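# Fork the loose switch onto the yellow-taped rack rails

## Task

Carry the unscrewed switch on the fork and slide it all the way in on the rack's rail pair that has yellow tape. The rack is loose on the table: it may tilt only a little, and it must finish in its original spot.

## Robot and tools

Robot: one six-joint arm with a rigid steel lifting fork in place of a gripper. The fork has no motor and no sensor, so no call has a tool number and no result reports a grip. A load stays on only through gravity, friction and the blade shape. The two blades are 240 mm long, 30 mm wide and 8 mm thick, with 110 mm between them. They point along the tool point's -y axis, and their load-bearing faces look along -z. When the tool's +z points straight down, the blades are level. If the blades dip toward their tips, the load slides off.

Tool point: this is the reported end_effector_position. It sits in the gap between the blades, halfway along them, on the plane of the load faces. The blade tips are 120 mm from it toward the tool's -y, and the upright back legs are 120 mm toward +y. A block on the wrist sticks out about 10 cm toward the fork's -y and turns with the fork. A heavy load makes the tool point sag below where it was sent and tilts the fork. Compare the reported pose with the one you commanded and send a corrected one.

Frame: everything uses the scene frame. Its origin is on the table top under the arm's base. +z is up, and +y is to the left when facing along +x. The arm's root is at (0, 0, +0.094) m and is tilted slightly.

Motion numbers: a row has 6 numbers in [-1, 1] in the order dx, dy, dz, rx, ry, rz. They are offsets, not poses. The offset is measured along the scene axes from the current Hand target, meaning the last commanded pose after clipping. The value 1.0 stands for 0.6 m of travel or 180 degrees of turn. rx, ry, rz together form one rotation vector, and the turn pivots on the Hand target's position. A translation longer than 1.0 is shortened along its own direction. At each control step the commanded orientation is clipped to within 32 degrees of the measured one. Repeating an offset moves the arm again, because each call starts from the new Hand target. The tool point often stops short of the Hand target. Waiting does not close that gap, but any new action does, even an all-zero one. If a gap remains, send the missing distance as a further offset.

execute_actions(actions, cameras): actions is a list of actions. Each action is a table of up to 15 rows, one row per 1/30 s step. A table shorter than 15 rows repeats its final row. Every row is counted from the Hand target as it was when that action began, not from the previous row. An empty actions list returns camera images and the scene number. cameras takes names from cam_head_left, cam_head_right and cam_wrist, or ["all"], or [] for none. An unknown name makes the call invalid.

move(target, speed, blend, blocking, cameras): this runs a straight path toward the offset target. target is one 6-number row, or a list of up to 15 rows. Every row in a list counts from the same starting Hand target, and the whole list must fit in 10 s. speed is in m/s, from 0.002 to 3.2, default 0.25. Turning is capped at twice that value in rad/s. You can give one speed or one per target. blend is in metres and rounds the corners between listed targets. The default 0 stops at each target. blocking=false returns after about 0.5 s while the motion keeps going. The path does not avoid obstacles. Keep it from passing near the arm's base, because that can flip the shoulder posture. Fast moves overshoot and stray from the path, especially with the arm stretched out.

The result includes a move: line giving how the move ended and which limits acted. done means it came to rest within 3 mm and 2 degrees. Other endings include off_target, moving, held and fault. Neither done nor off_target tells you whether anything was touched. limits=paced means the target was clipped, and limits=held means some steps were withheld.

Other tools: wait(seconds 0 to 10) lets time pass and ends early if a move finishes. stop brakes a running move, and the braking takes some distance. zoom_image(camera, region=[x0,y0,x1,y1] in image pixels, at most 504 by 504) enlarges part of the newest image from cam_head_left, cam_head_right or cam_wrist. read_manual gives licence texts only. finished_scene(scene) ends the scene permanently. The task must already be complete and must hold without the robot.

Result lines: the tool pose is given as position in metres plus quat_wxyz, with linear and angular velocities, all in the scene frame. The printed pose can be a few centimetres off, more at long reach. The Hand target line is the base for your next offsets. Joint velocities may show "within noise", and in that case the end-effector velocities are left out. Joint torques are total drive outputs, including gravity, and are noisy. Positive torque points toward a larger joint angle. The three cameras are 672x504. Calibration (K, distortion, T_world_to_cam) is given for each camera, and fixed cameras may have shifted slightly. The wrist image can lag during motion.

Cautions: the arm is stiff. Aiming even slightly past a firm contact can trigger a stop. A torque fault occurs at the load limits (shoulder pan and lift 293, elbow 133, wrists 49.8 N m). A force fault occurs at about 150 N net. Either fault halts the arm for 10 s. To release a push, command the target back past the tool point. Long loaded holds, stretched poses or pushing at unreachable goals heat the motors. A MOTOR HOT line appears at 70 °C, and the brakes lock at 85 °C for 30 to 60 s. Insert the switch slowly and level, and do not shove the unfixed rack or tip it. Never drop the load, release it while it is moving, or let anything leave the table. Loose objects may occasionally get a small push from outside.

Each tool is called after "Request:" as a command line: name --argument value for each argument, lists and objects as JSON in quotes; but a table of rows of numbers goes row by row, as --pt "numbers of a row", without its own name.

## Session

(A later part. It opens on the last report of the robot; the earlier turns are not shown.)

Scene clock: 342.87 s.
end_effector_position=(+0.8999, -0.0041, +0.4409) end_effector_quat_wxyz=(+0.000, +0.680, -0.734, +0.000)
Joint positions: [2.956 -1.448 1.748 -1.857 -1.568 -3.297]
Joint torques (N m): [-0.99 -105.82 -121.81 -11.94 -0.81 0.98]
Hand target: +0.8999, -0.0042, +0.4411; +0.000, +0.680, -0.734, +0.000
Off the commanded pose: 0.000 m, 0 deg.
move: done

Request:
move --target '[0, 0, 0.005, 0, 0, 0]' --speed 0.02

Request:
wait --seconds 0.3 --cameras '["all"]'

Request:
zoom_image --camera "cam_head_left" --region '[290, 90, 430, 230]'

Request:
zoom_image --camera "cam_head_right" --region '[290, 90, 430, 230]'

Scene clock: 346.57 s.
end_effector_position=(+0.8999, -0.0042, +0.4439) end_effector_quat_wxyz=(+0.000, +0.680, -0.734, +0.000)
Joint positions: [2.956 -1.45 1.744 -1.852 -1.568 -3.297]
Joint torques (N m): [-13.69 -125.01 -142.89 -18.67 -0.51 -1.46]
Hand target: +0.8999, -0.0042, +0.4441; +0.000, +0.680, -0.734, +0.000
Off the commanded pose: 0.000 m, 0 deg.
move: done

Scene clock: 346.87 s.
end_effector_position=(+0.8999, -0.0042, +0.4441) end_effector_quat_wxyz=(+0.000, +0.680, -0.734, +0.000)
Joint positions: [2.956 -1.45 1.744 -1.851 -1.568 -3.297]
Joint torques (N m): [-13.97 -125.87 -143.18 -19.22 0.6 -1.51]
Hand target: +0.8999, -0.0042, +0.4441; +0.000, +0.680, -0.734, +0.000
Off the commanded pose: 0.000 m, 0 deg.
wait: 0.30 s; at rest by 0.17 s
camera_calibration:
cam_wrist: T_world_to_cam=[[-0.0890377, -0.995697, -0.0257051, 0.0968644], [-0.935081, 0.0746725, 0.34648, 0.559301], [-0.343069, 0.0548861, -0.937705, 0.819734], [0, 0, 0, 1]] pos_world=[0.812842, 0.00969111, 0.577372]

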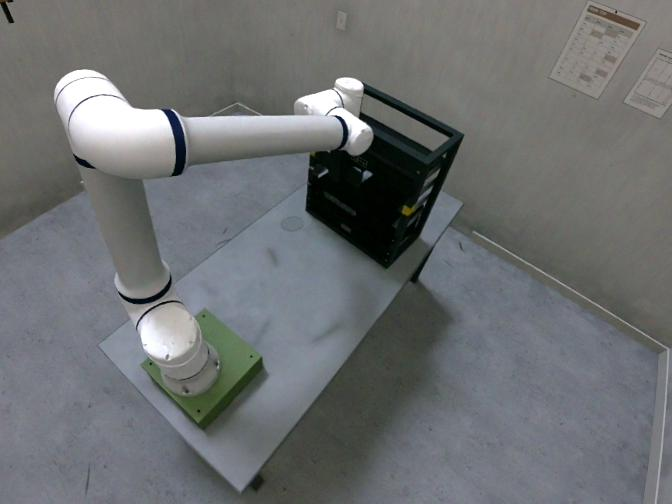

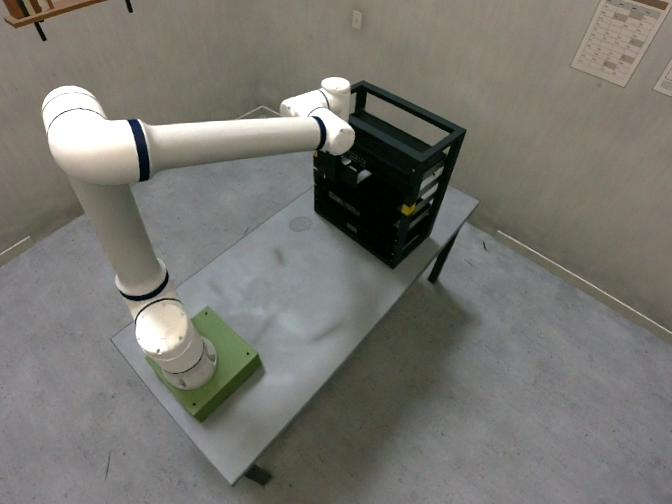

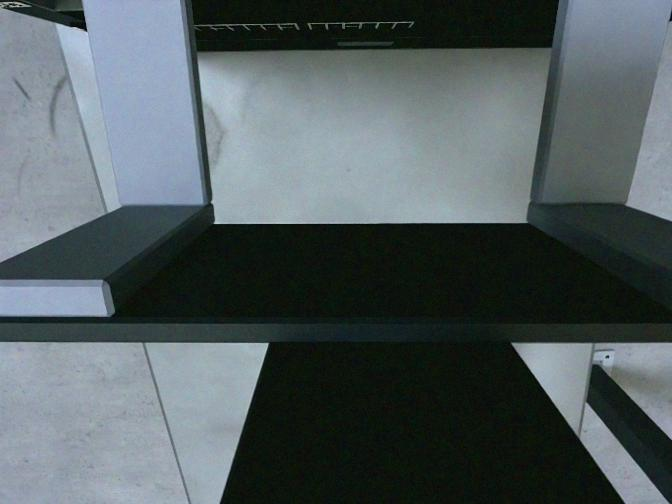

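Scaled by 3.600.

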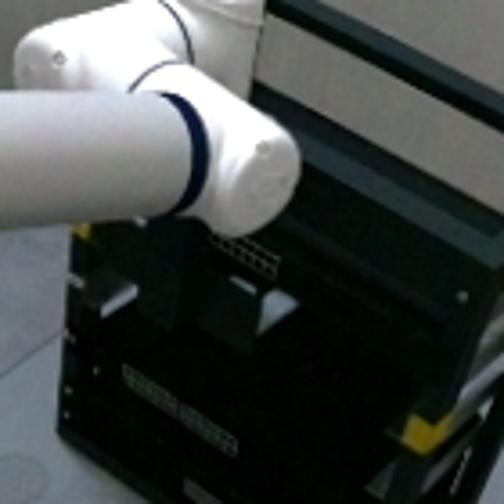

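Scaled by 3.600.

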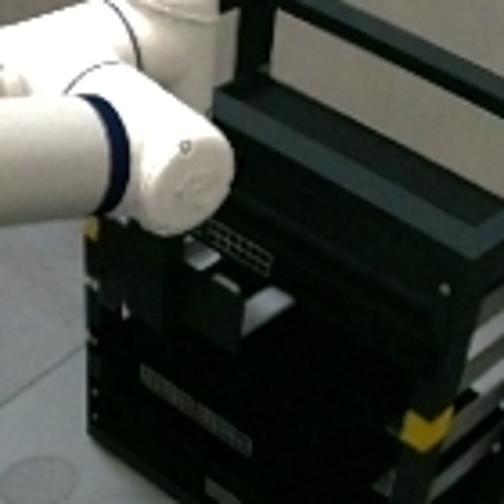

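Request:
move --target '[0, 0, 0.005, 0, 0, 0]' --speed 0.02

Request:
wait --seconds 0.2

Scene clock: 359.63 s.
end_effector_position=(+0.8999, -0.0042, +0.4469) end_effector_quat_wxyz=(+0.000, +0.680, -0.734, +0.000)
Joint positions: [2.956 -1.451 1.741 -1.846 -1.568 -3.297]
Joint torques (N m): [-14.5 -126.01 -143.66 -18.94 0.9 -1.4]
Hand target: +0.8999, -0.0042, +0.4471; +0.000, +0.680, -0.734, +0.000
Off the commanded pose: 0.000 m, 0 deg.
move: done

Scene clock: 359.83 s.
end_effector_position=(+0.8999, -0.0042, +0.4470) end_effector_quat_wxyz=(+0.000, +0.680, -0.734, +0.000)
Joint positions: [2.956 -1.451 1.74 -1.846 -1.568 -3.297]
Joint torques (N m): [-16.1 -126.19 -143.87 -19.36 0.97 -1.6]
Hand target: +0.8999, -0.0042, +0.4471; +0.000, +0.680, -0.734, +0.000
Off the commanded pose: 0.000 m, 0 deg.
wait: 0.20 s; at rest by 0.17 s

Request:
wait --seconds 0.1 --cameras '["cam_head_left", "cam_head_right"]'

Request:
zoom_image --camera "cam_head_left" --region '[290, 90, 430, 230]'

Request:
zoom_image --camera "cam_head_right" --region '[290, 90, 430, 230]'

Request:
zoom_image --camera "cam_head_right" --region '[310, 110, 350, 150]'

Request:
zoom_image --camera "cam_head_right" --region '[380, 150, 440, 210]'

Scene clock: 370.57 s.
end_effector_position=(+0.8999, -0.0042, +0.4471) end_effector_quat_wxyz=(+0.000, +0.680, -0.734, +0.000)
Joint positions: [2.956 -1.451 1.74 -1.846 -1.568 -3.297]
Joint torques (N m): [-16.48 -126 -143.64 -19.25 0.63 -1.58]
Hand target: +0.8999, -0.0042, +0.4471; +0.000, +0.680, -0.734, +0.000
Off the commanded pose: 0.000 m, 0 deg.
wait: 0.10 s; at rest from the start
Images, in order (width x height): cam_head_left 672x504, cam_head_right 672x504.

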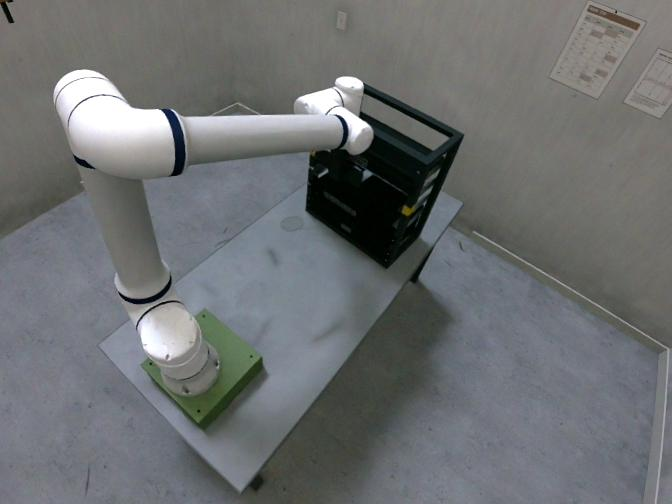

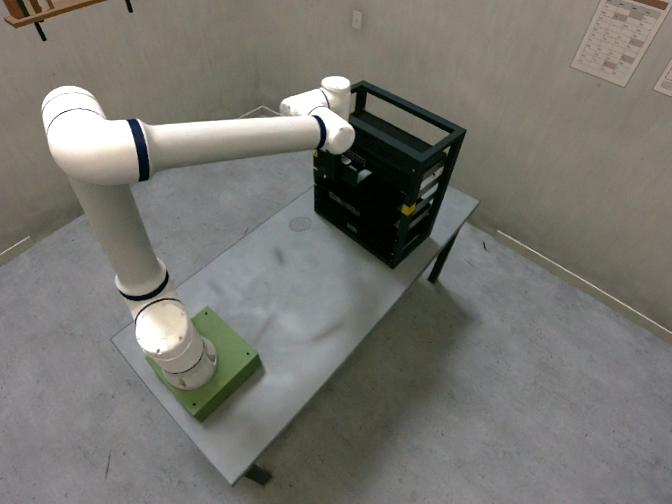

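Scaled by 3.600.

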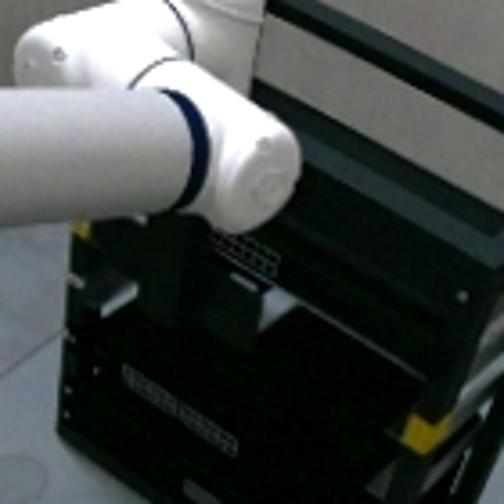

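Scaled by 3.600.

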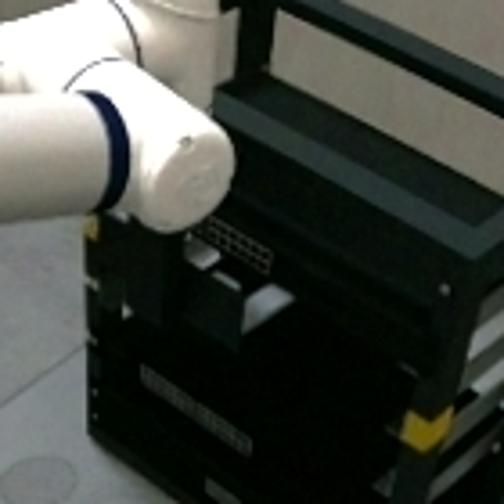

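Scaled by 12.600.

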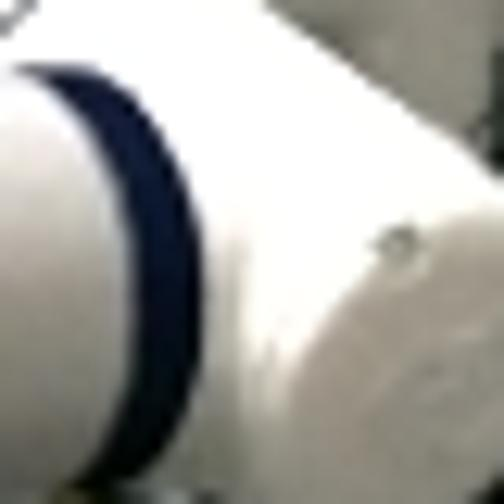

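Scaled by 8.400.

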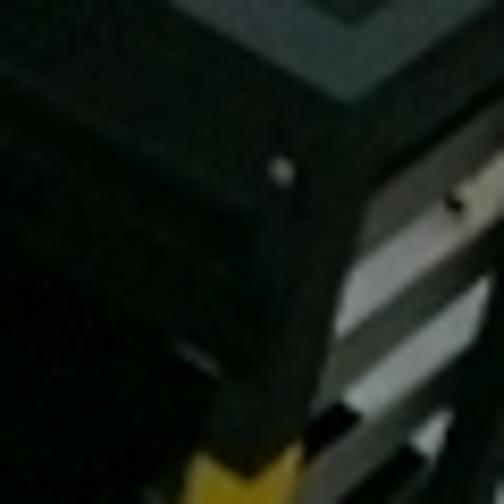

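Request:
zoom_image --camera "cam_head_left" --region '[345, 145, 425, 205]'

Request:
zoom_image --camera "cam_head_right" --region '[340, 140, 420, 200]'

Scaled by 6.300.

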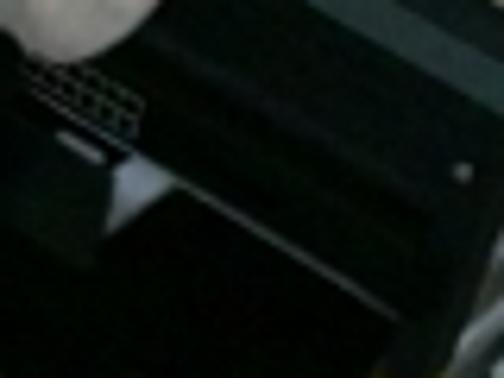

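Scaled by 6.300.

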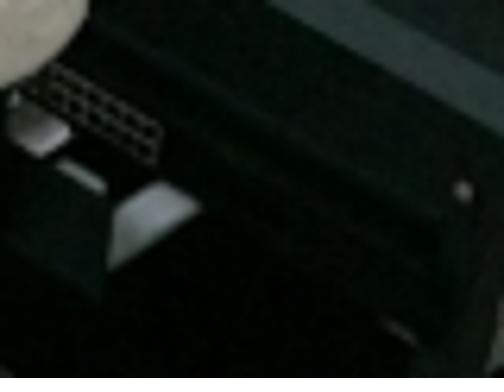

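Request:
move --target '[-0.0665, 0.0051, 0.005, 0, 0, 0]' --speed 0.08 --cameras '["all"]'

Request:
zoom_image --camera "cam_head_left" --region '[290, 90, 430, 230]'

Request:
zoom_image --camera "cam_head_right" --region '[290, 90, 430, 230]'

Scene clock: 403.53 s.
end_effector_position=(+0.8602, -0.0012, +0.4500) end_effector_quat_wxyz=(+0.000, +0.680, -0.734, +0.000)
Joint positions: [2.947 -1.518 1.807 -1.846 -1.568 -3.306]
Joint torques (N m): [-22.95 -115.23 -118.95 -19.1 -0.23 -2.26]
Hand target: +0.8600, -0.0011, +0.4501; +0.000, +0.680, -0.734, +0.000
Off the commanded pose: 0.000 m, 0 deg.
move: done
camera_calibration:
cam_wrist: T_world_to_cam=[[-0.0890377, -0.995697, -0.0257051, 0.0965705], [-0.935081, 0.0746725, 0.34648, 0.519868], [-0.343069, 0.0548861, -0.937705, 0.81157], [0, 0, 0, 1]] pos_world=[0.773142, 0.0127911, 0.583372]

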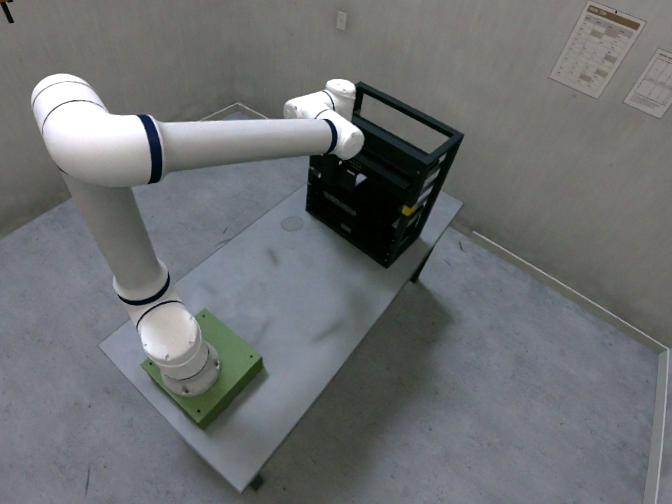

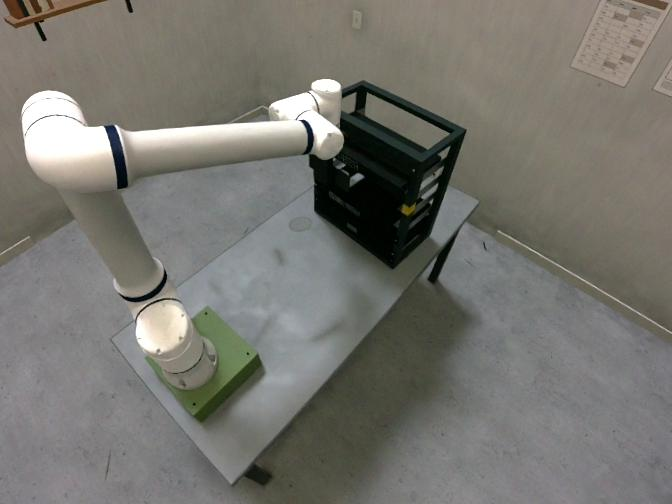

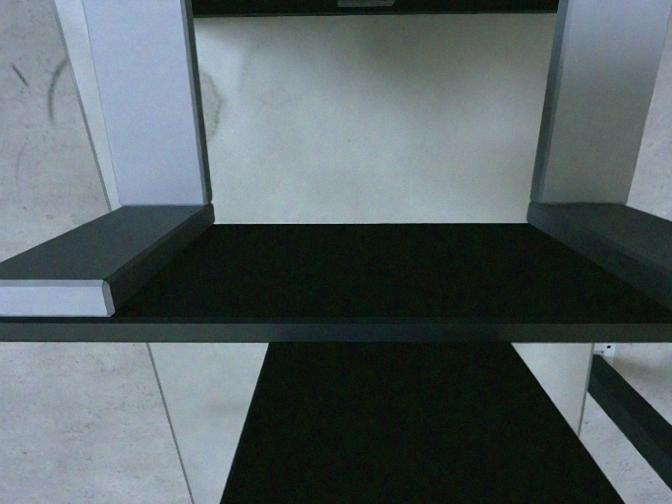

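Scaled by 3.600.

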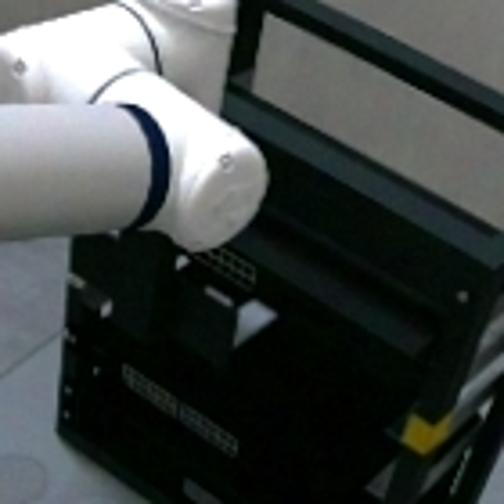

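Scaled by 3.600.

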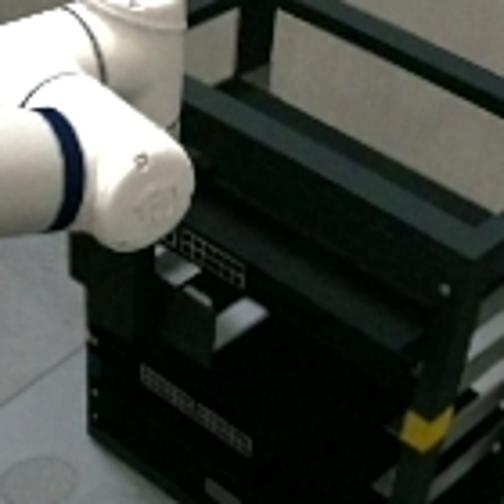

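Request:
move --pt "-0.3738 0.0288 0 0 0 0" --pt "-0.3738 0.0288 -0.1485 0 0 0" --speed '[0.15, 0.12]' --blend '[0.02, 0]' --cameras '["all"]'

Request:
zoom_image --camera "cam_head_left" --region '[260, 80, 430, 250]'

Request:
zoom_image --camera "cam_head_right" --region '[260, 80, 430, 250]'

Scene clock: 418.63 s.
end_effector_position=(+0.6357, +0.0161, +0.3611) end_effector_quat_wxyz=(+0.000, +0.680, -0.734, +0.000)
Joint positions: [2.87 -1.871 2.271 -1.956 -1.569 -3.384]
Joint torques (N m): [6.83 -41.61 -114.73 -23.95 3.44 3.18]
Hand target: +0.6357, +0.0162, +0.3610; +0.000, +0.680, -0.734, +0.000
Off the commanded pose: 0.000 m, 0 deg.
move: done
camera_calibration:
cam_wrist: T_world_to_cam=[[-0.0891313, -0.995689, -0.0256716, 0.0914568], [-0.935072, 0.0747718, 0.346481, 0.339452], [-0.343068, 0.0548871, -0.937706, 0.650245], [0, 0, 0, 1]] pos_world=[0.548641, 0.0299911, 0.494473]

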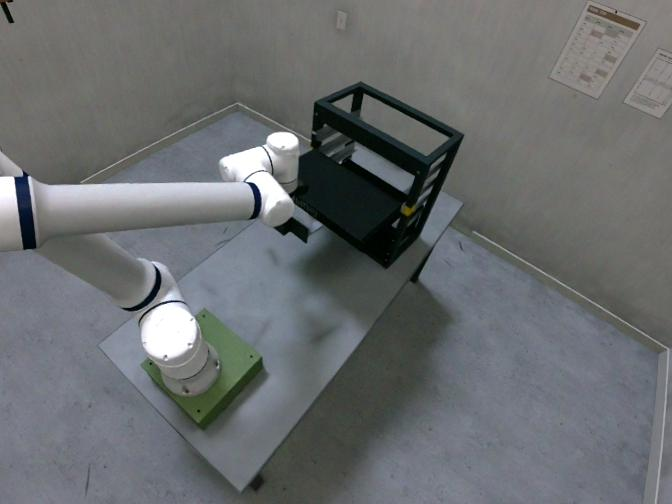

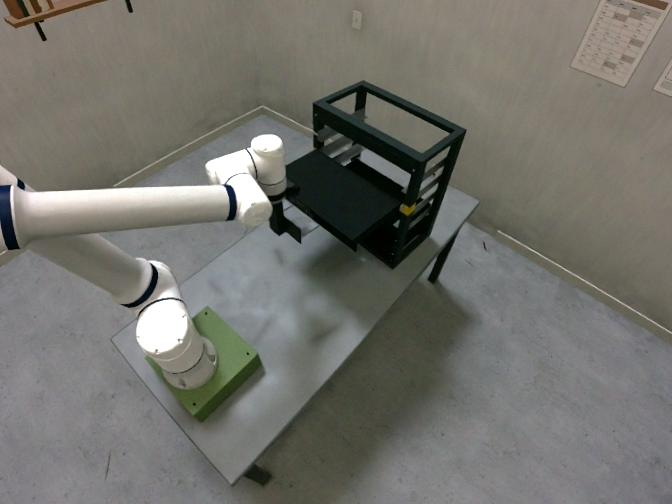

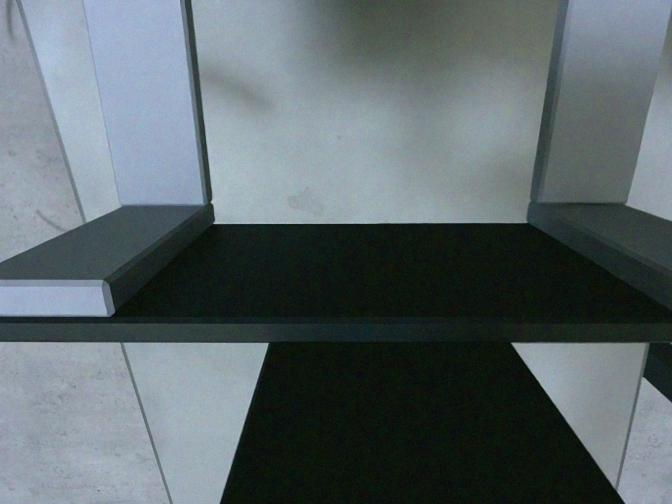

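Scaled by 2.965.

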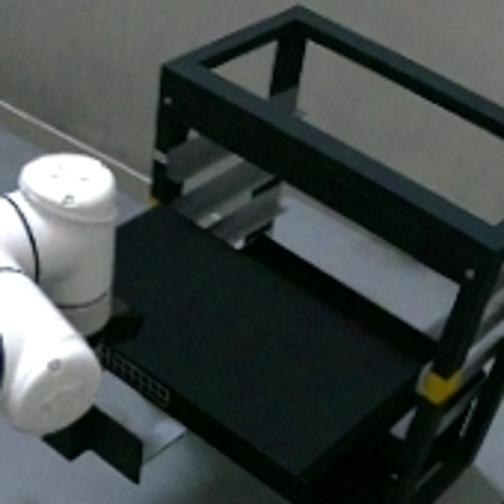

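Scaled by 2.965.

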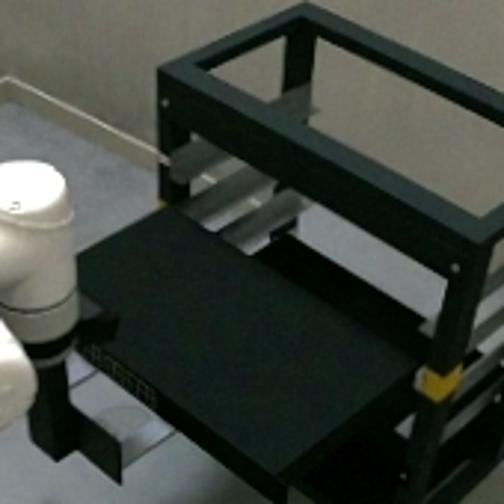

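Request:
move --pt "0 0 0.01 0 0 0" --pt "0.1163 -0.0089 0.01 0 0 0" --speed '[0.05, 0.08]' --blend '[0.002, 0]' --cameras '["all"]'

Request:
zoom_image --camera "cam_head_left" --region '[290, 90, 430, 230]'

Request:
zoom_image --camera "cam_head_right" --region '[290, 90, 430, 230]'

Scene clock: 436.47 s.
end_effector_position=(+0.7053, +0.0108, +0.3670) end_effector_quat_wxyz=(+0.000, +0.680, -0.734, +0.000)
Joint positions: [2.901 -1.738 2.164 -1.983 -1.569 -3.352]
Joint torques (N m): [10.28 -54.71 -138.73 -24.19 1.07 3.59]
Hand target: +0.7055, +0.0108, +0.3670; +0.000, +0.680, -0.734, +0.000
Off the commanded pose: 0.000 m, 0 deg.
move: done
camera_calibration:
cam_wrist: T_world_to_cam=[[-0.089071, -0.995691, -0.0257989, 0.092658], [-0.935078, 0.0746712, 0.346487, 0.402915], [-0.343067, 0.0549859, -0.9377, 0.679841], [0, 0, 0, 1]] pos_world=[0.618242, 0.024791, 0.500272]

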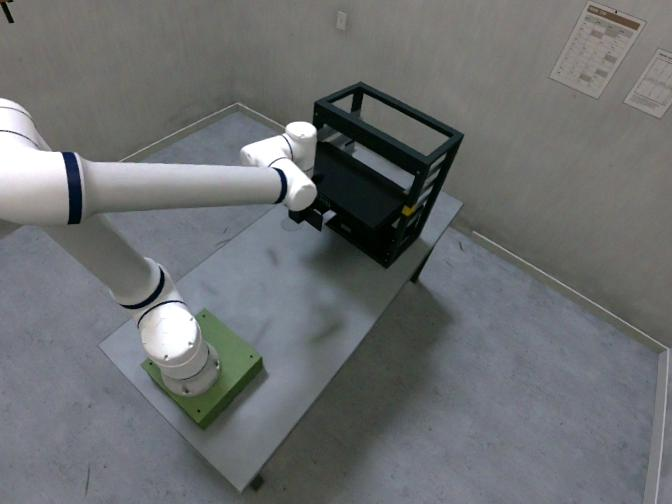

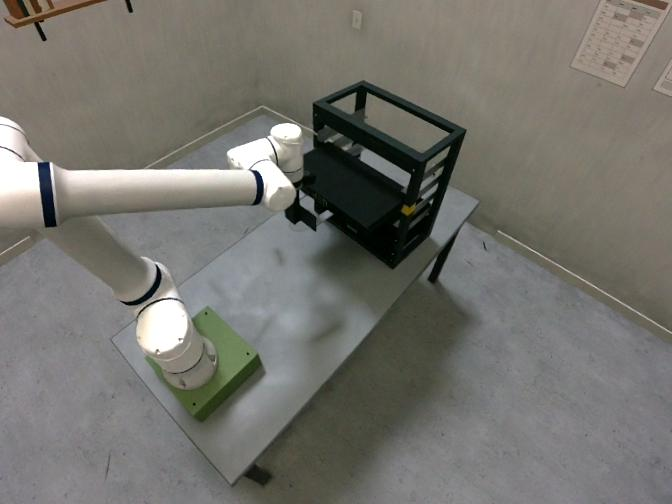

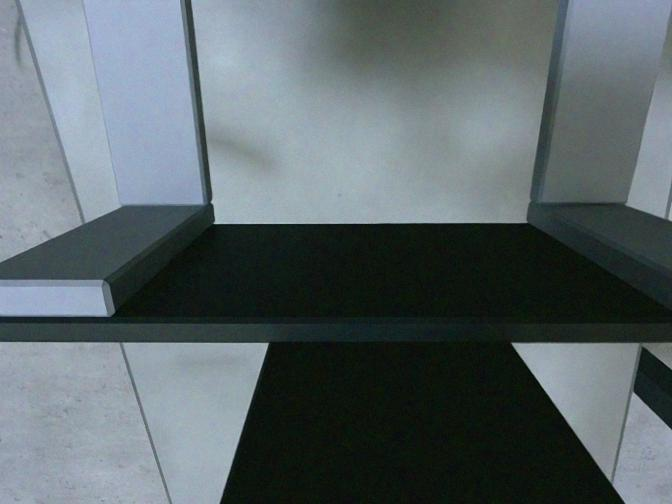

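Scaled by 3.600.

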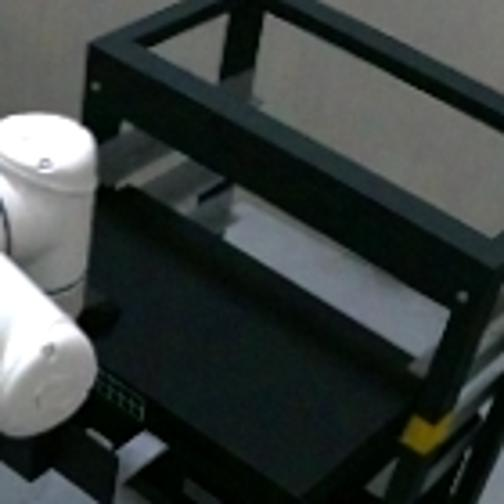

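Scaled by 3.600.

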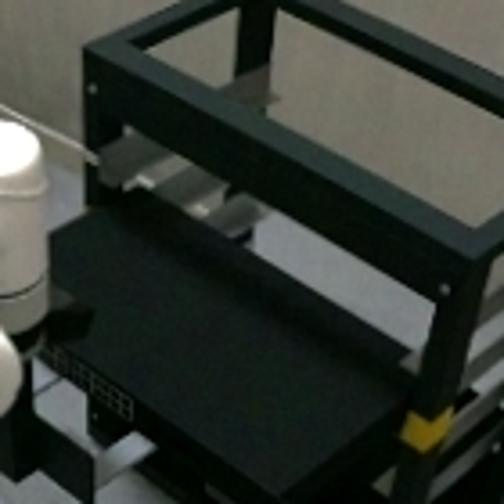

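Request:
move --target '[0.3202, -0.0247, 0, 0, 0, 0]' --speed 0.1 --cameras '["all"]'

Request:
zoom_image --camera "cam_head_left" --region '[290, 90, 430, 230]'

Request:
zoom_image --camera "cam_head_right" --region '[290, 90, 430, 230]'

Scene clock: 444.30 s.
end_effector_position=(+0.8975, -0.0040, +0.3670) end_effector_quat_wxyz=(+0.000, +0.680, -0.734, +0.000)
Joint positions: [2.956 -1.41 1.842 -1.989 -1.568 -3.297]
Joint torques (N m): [9.65 -97.57 -139.35 -19.17 0.1 3.34]
Hand target: +0.8976, -0.0040, +0.3670; +0.000, +0.680, -0.734, +0.000
Off the commanded pose: 0.000 m, 0 deg.
move: done
camera_calibration:
cam_wrist: T_world_to_cam=[[-0.089071, -0.995691, -0.0257989, 0.0949416], [-0.935078, 0.0746712, 0.346487, 0.58375], [-0.343067, 0.0549859, -0.9377, 0.746597], [0, 0, 0, 1]] pos_world=[0.810442, 0.00989095, 0.500272]

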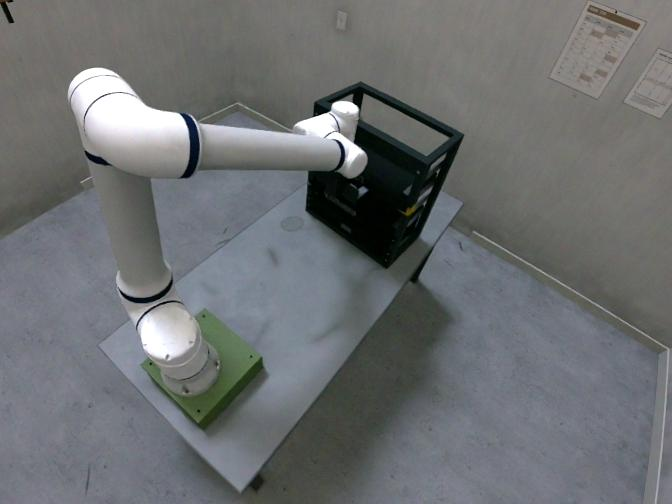

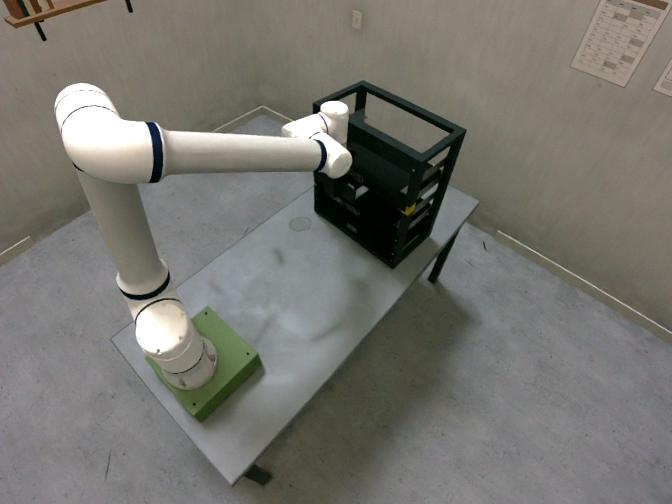

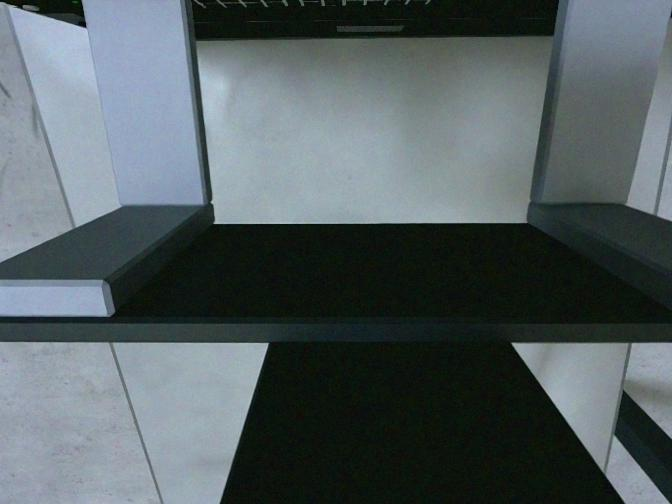

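Scaled by 3.600.

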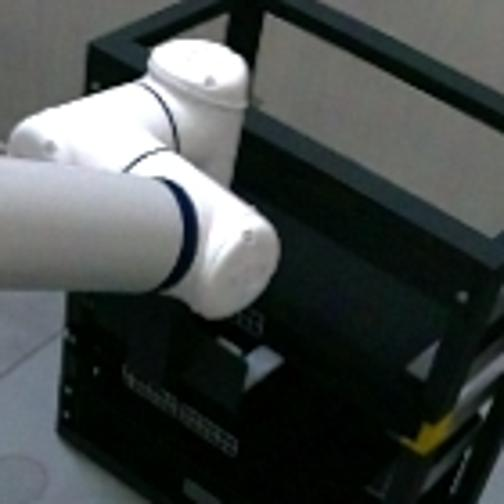

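Scaled by 3.600.

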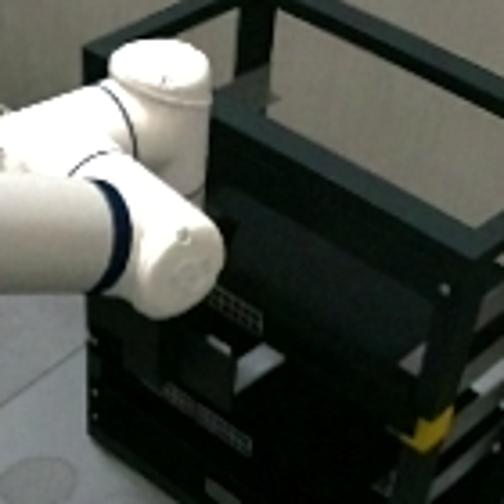

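Request:
move --target '[0, 0, -0.072, 0, 0, 0]' --speed 0.03 --cameras '["all"]'

Request:
zoom_image --camera "cam_head_left" --region '[290, 90, 430, 230]'

Request:
zoom_image --camera "cam_head_right" --region '[290, 90, 430, 230]'

Scene clock: 450.40 s.
end_effector_position=(+0.8976, -0.0040, +0.3239) end_effector_quat_wxyz=(+0.000, +0.680, -0.734, +0.000)
Joint positions: [2.956 -1.377 1.887 -2.067 -1.568 -3.297]
Joint torques (N m): [9.52 -64.6 -67.81 -10.34 -0.14 2.87]
Hand target: +0.8976, -0.0040, +0.3238; +0.000, +0.680, -0.734, +0.000
Off the commanded pose: 0.000 m, 0 deg.
move: done
camera_calibration:
cam_wrist: T_world_to_cam=[[-0.0890377, -0.995697, -0.0257051, 0.0937716], [-0.935081, 0.0746725, 0.34648, 0.598748], [-0.343069, 0.0548861, -0.937705, 0.706316], [0, 0, 0, 1]] pos_world=[0.810542, 0.00989111, 0.457272]

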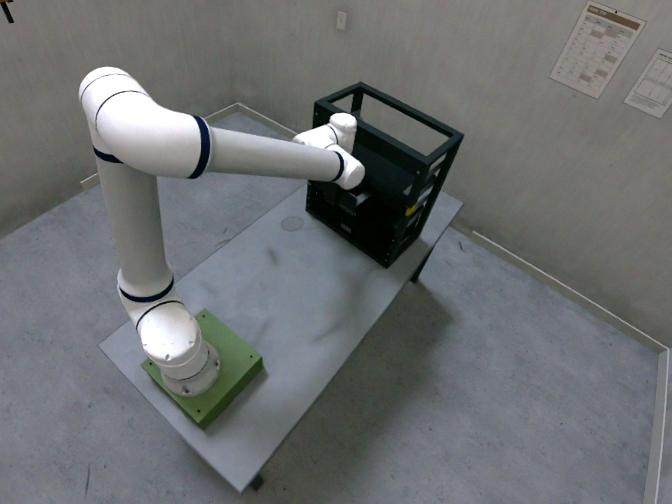

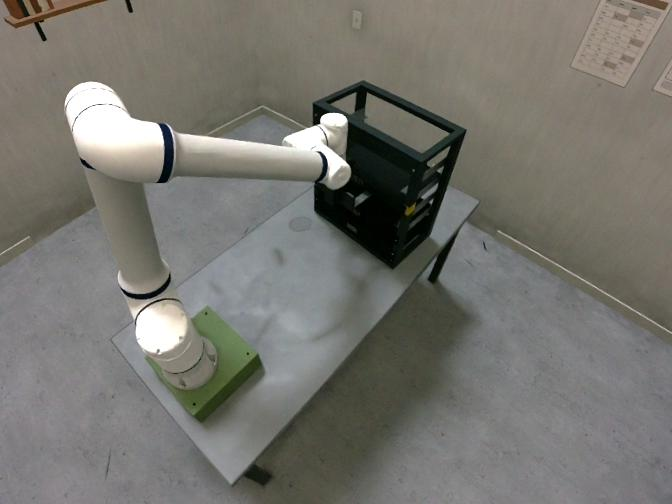

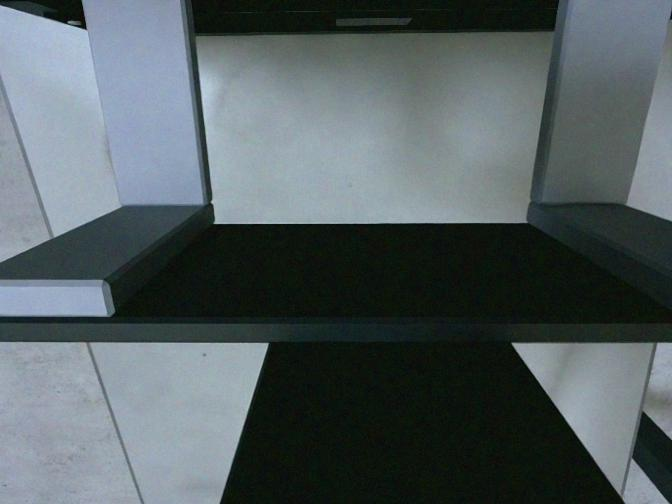

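Scaled by 3.600.

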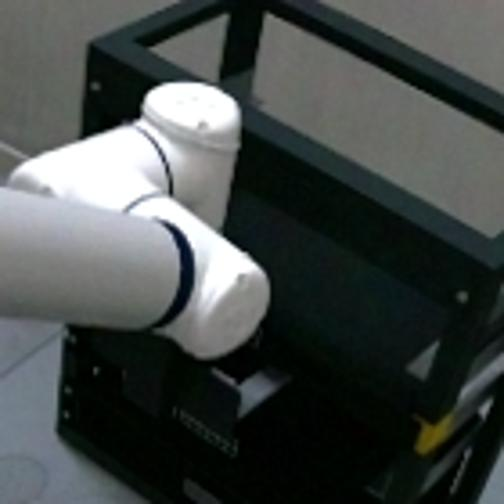

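Scaled by 3.600.

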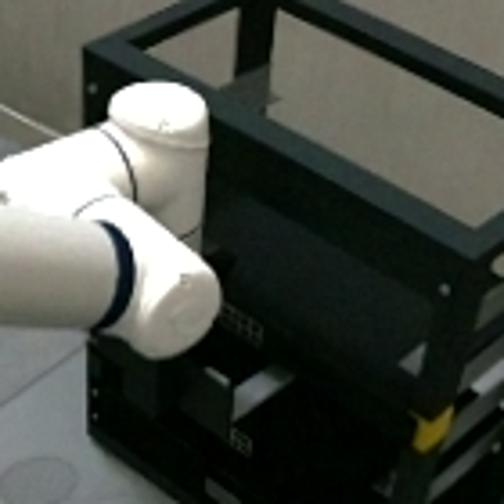

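Request:
move --pt "-0.3324 0.0256 0 0 0 0" --pt "-0.3324 0.0256 0.0883 0 0 0" --pt "-0.2758 0.0212 0.0883 0 0 0" --speed '[0.2, 0.15, 0.08]' --blend '[0.01, 0.005, 0]' --cameras '["all"]'

Request:
zoom_image --camera "cam_head_left" --region '[290, 90, 430, 230]'

Request:
zoom_image --camera "cam_head_right" --region '[290, 90, 430, 230]'

Scene clock: 469.43 s.
end_effector_position=(+0.7320, +0.0087, +0.3767) end_effector_quat_wxyz=(+0.000, +0.680, -0.734, +0.000)
Joint positions: [2.911 -1.696 2.111 -1.972 -1.569 -3.343]
Joint torques (N m): [10.03 -32.77 -95.5 -10.36 0.73 3.46]
Hand target: +0.7322, +0.0087, +0.3767; +0.000, +0.680, -0.734, +0.000
Off the commanded pose: 0.000 m, 0 deg.
move: done
camera_calibration:
cam_wrist: T_world_to_cam=[[-0.089071, -0.995691, -0.0257989, 0.0930985], [-0.935078, 0.0746712, 0.346487, 0.424651], [-0.343067, 0.0549859, -0.9377, 0.698311], [0, 0, 0, 1]] pos_world=[0.644942, 0.022591, 0.510072]

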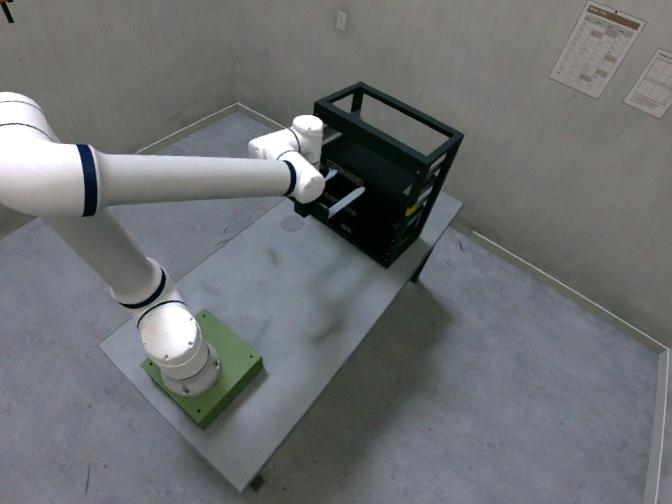

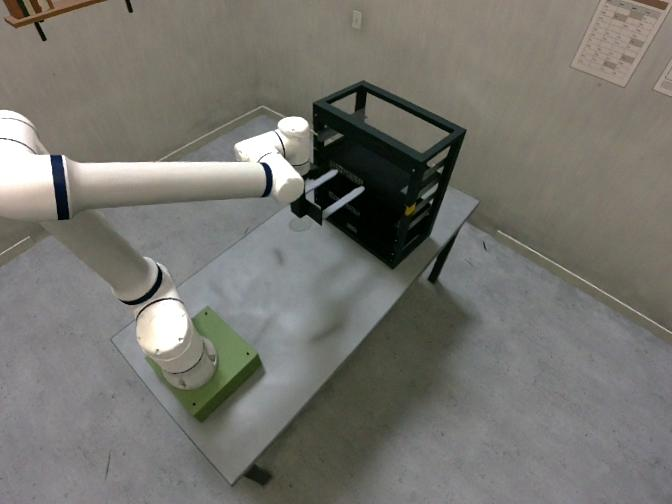

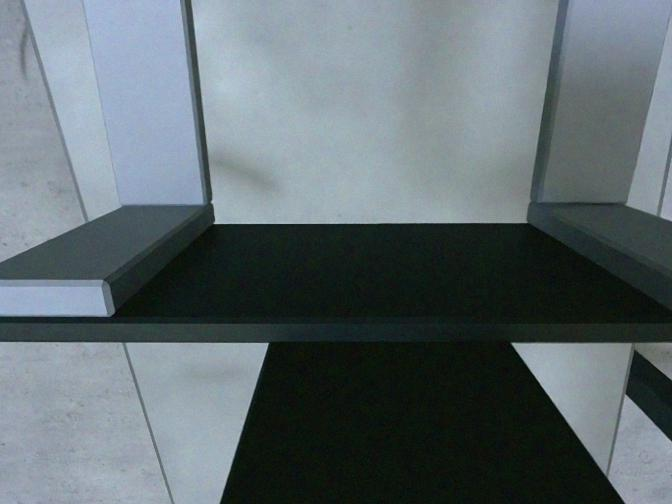

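Scaled by 3.600.

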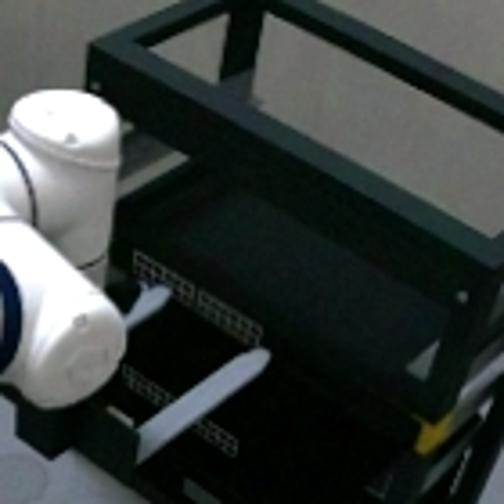

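Scaled by 3.600.

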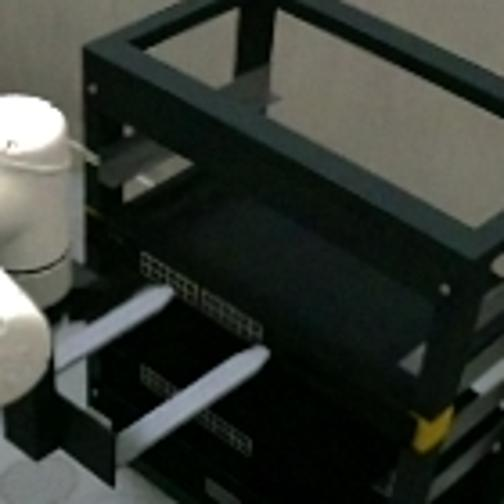

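Request:
move --target '[0.0216, -0.0017, 0, 0, 0, 0]' --speed 0.04

Request:
move --target '[0.005, -0.0004, 0, 0, 0, 0]' --speed 0.02

Scene clock: 479.47 s.
end_effector_position=(+0.7449, +0.0077, +0.3767) end_effector_quat_wxyz=(+0.000, +0.680, -0.734, +0.000)
Joint positions: [2.915 -1.672 2.091 -1.976 -1.569 -3.338]
Joint torques (N m): [10.83 -33.83 -95.47 -10.29 2.15 3.51]
Hand target: +0.7451, +0.0077, +0.3767; +0.000, +0.680, -0.734, +0.000
Off the commanded pose: 0.000 m, 0 deg.
move: done

Scene clock: 480.17 s.
end_effector_position=(+0.7480, +0.0075, +0.3767) end_effector_quat_wxyz=(+0.000, +0.680, -0.734, +0.000)
Joint positions: [2.916 -1.667 2.086 -1.976 -1.569 -3.337]
Joint torques (N m): [4.58 -33.39 -109.42 -16.52 0.76 5.15]
Hand target: +0.7481, +0.0075, +0.3767; +0.000, +0.680, -0.734, +0.000
Off the commanded pose: 0.000 m, 0 deg.
move: done

Request:
move --target '[0.0033, -0.0003, 0, 0, 0, 0]' --speed 0.02

Request:
wait --seconds 0.1 --cameras '["all"]'

Request:
zoom_image --camera "cam_head_left" --region '[380, 160, 440, 220]'

Request:
zoom_image --camera "cam_head_right" --region '[380, 160, 440, 220]'

Request:
zoom_image --camera "cam_head_right" --region '[305, 120, 365, 180]'

Scene clock: 485.97 s.
end_effector_position=(+0.7500, +0.0073, +0.3767) end_effector_quat_wxyz=(+0.000, +0.680, -0.734, +0.000)
Joint positions: [2.917 -1.663 2.083 -1.977 -1.569 -3.337]
Joint torques (N m): [7.79 -34.46 -110.44 -16.59 -0.63 3.38]
Hand target: +0.7501, +0.0073, +0.3767; +0.000, +0.680, -0.734, +0.000
Off the commanded pose: 0.000 m, 0 deg.
move: done

Scene clock: 486.07 s.
end_effector_position=(+0.7501, +0.0073, +0.3767) end_effector_quat_wxyz=(+0.000, +0.680, -0.734, +0.000)
Joint positions: [2.917 -1.663 2.083 -1.977 -1.569 -3.337]
Joint torques (N m): [8.88 -34.08 -110.09 -16.69 -0.29 3.23]
Hand target: +0.7501, +0.0073, +0.3767; +0.000, +0.680, -0.734, +0.000
Off the commanded pose: 0.000 m, 0 deg.
wait: 0.10 s; no rest
camera_calibration:
cam_wrist: T_world_to_cam=[[-0.0890377, -0.995697, -0.0257051, 0.0932382], [-0.935081, 0.0746725, 0.34648, 0.441592], [-0.343069, 0.0548861, -0.937705, 0.704569], [0, 0, 0, 1]] pos_world=[0.662942, 0.0211911, 0.510072]

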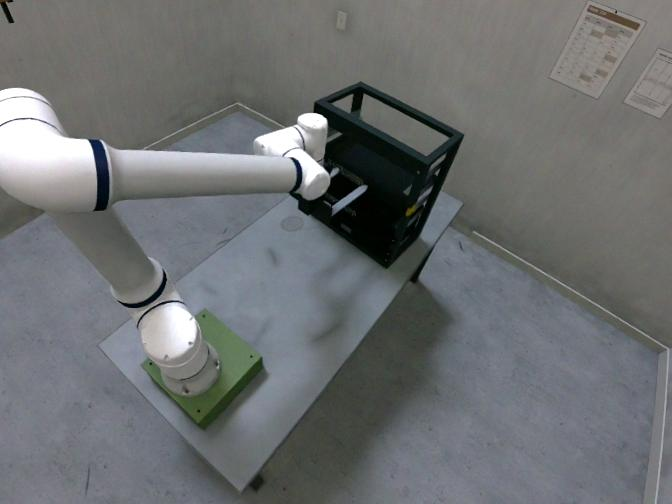

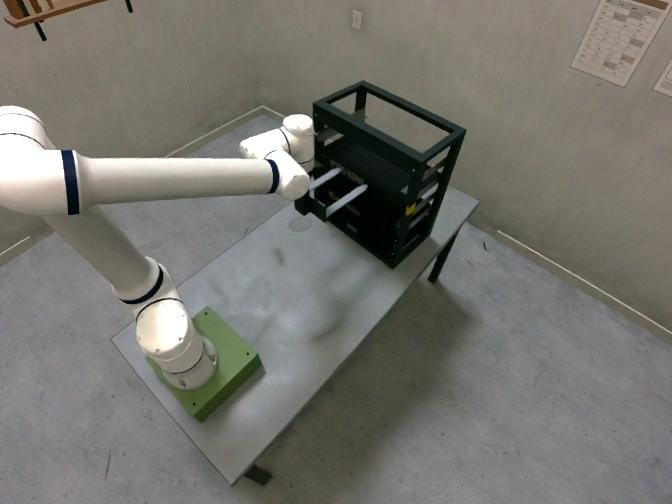

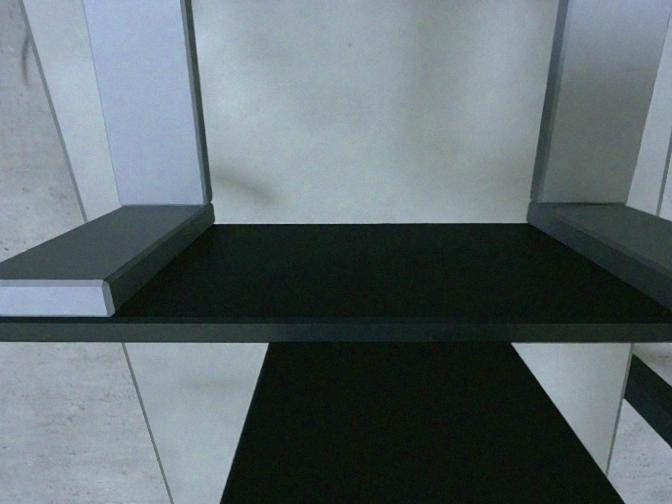

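Scaled by 8.400.

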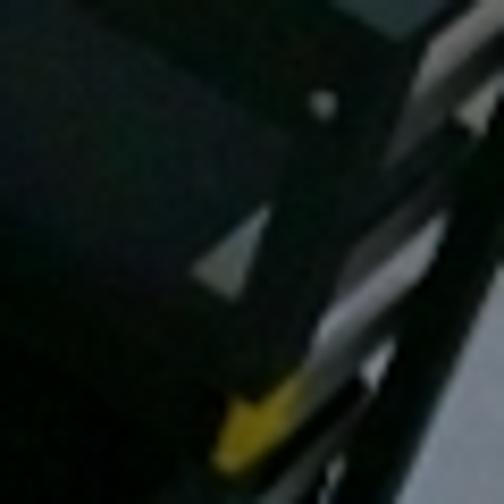

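Scaled by 8.400.

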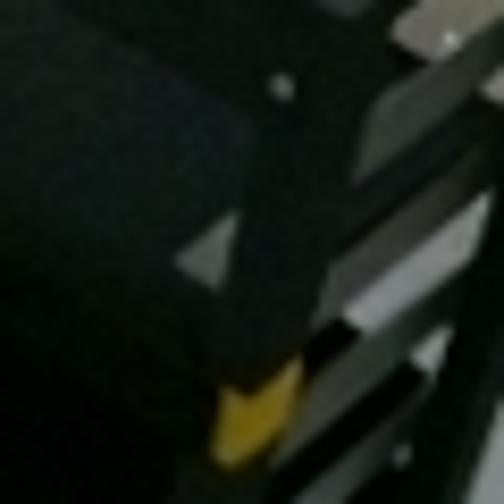

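Scaled by 8.400.

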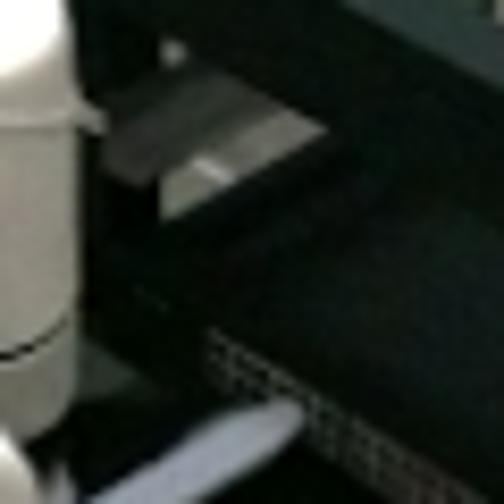

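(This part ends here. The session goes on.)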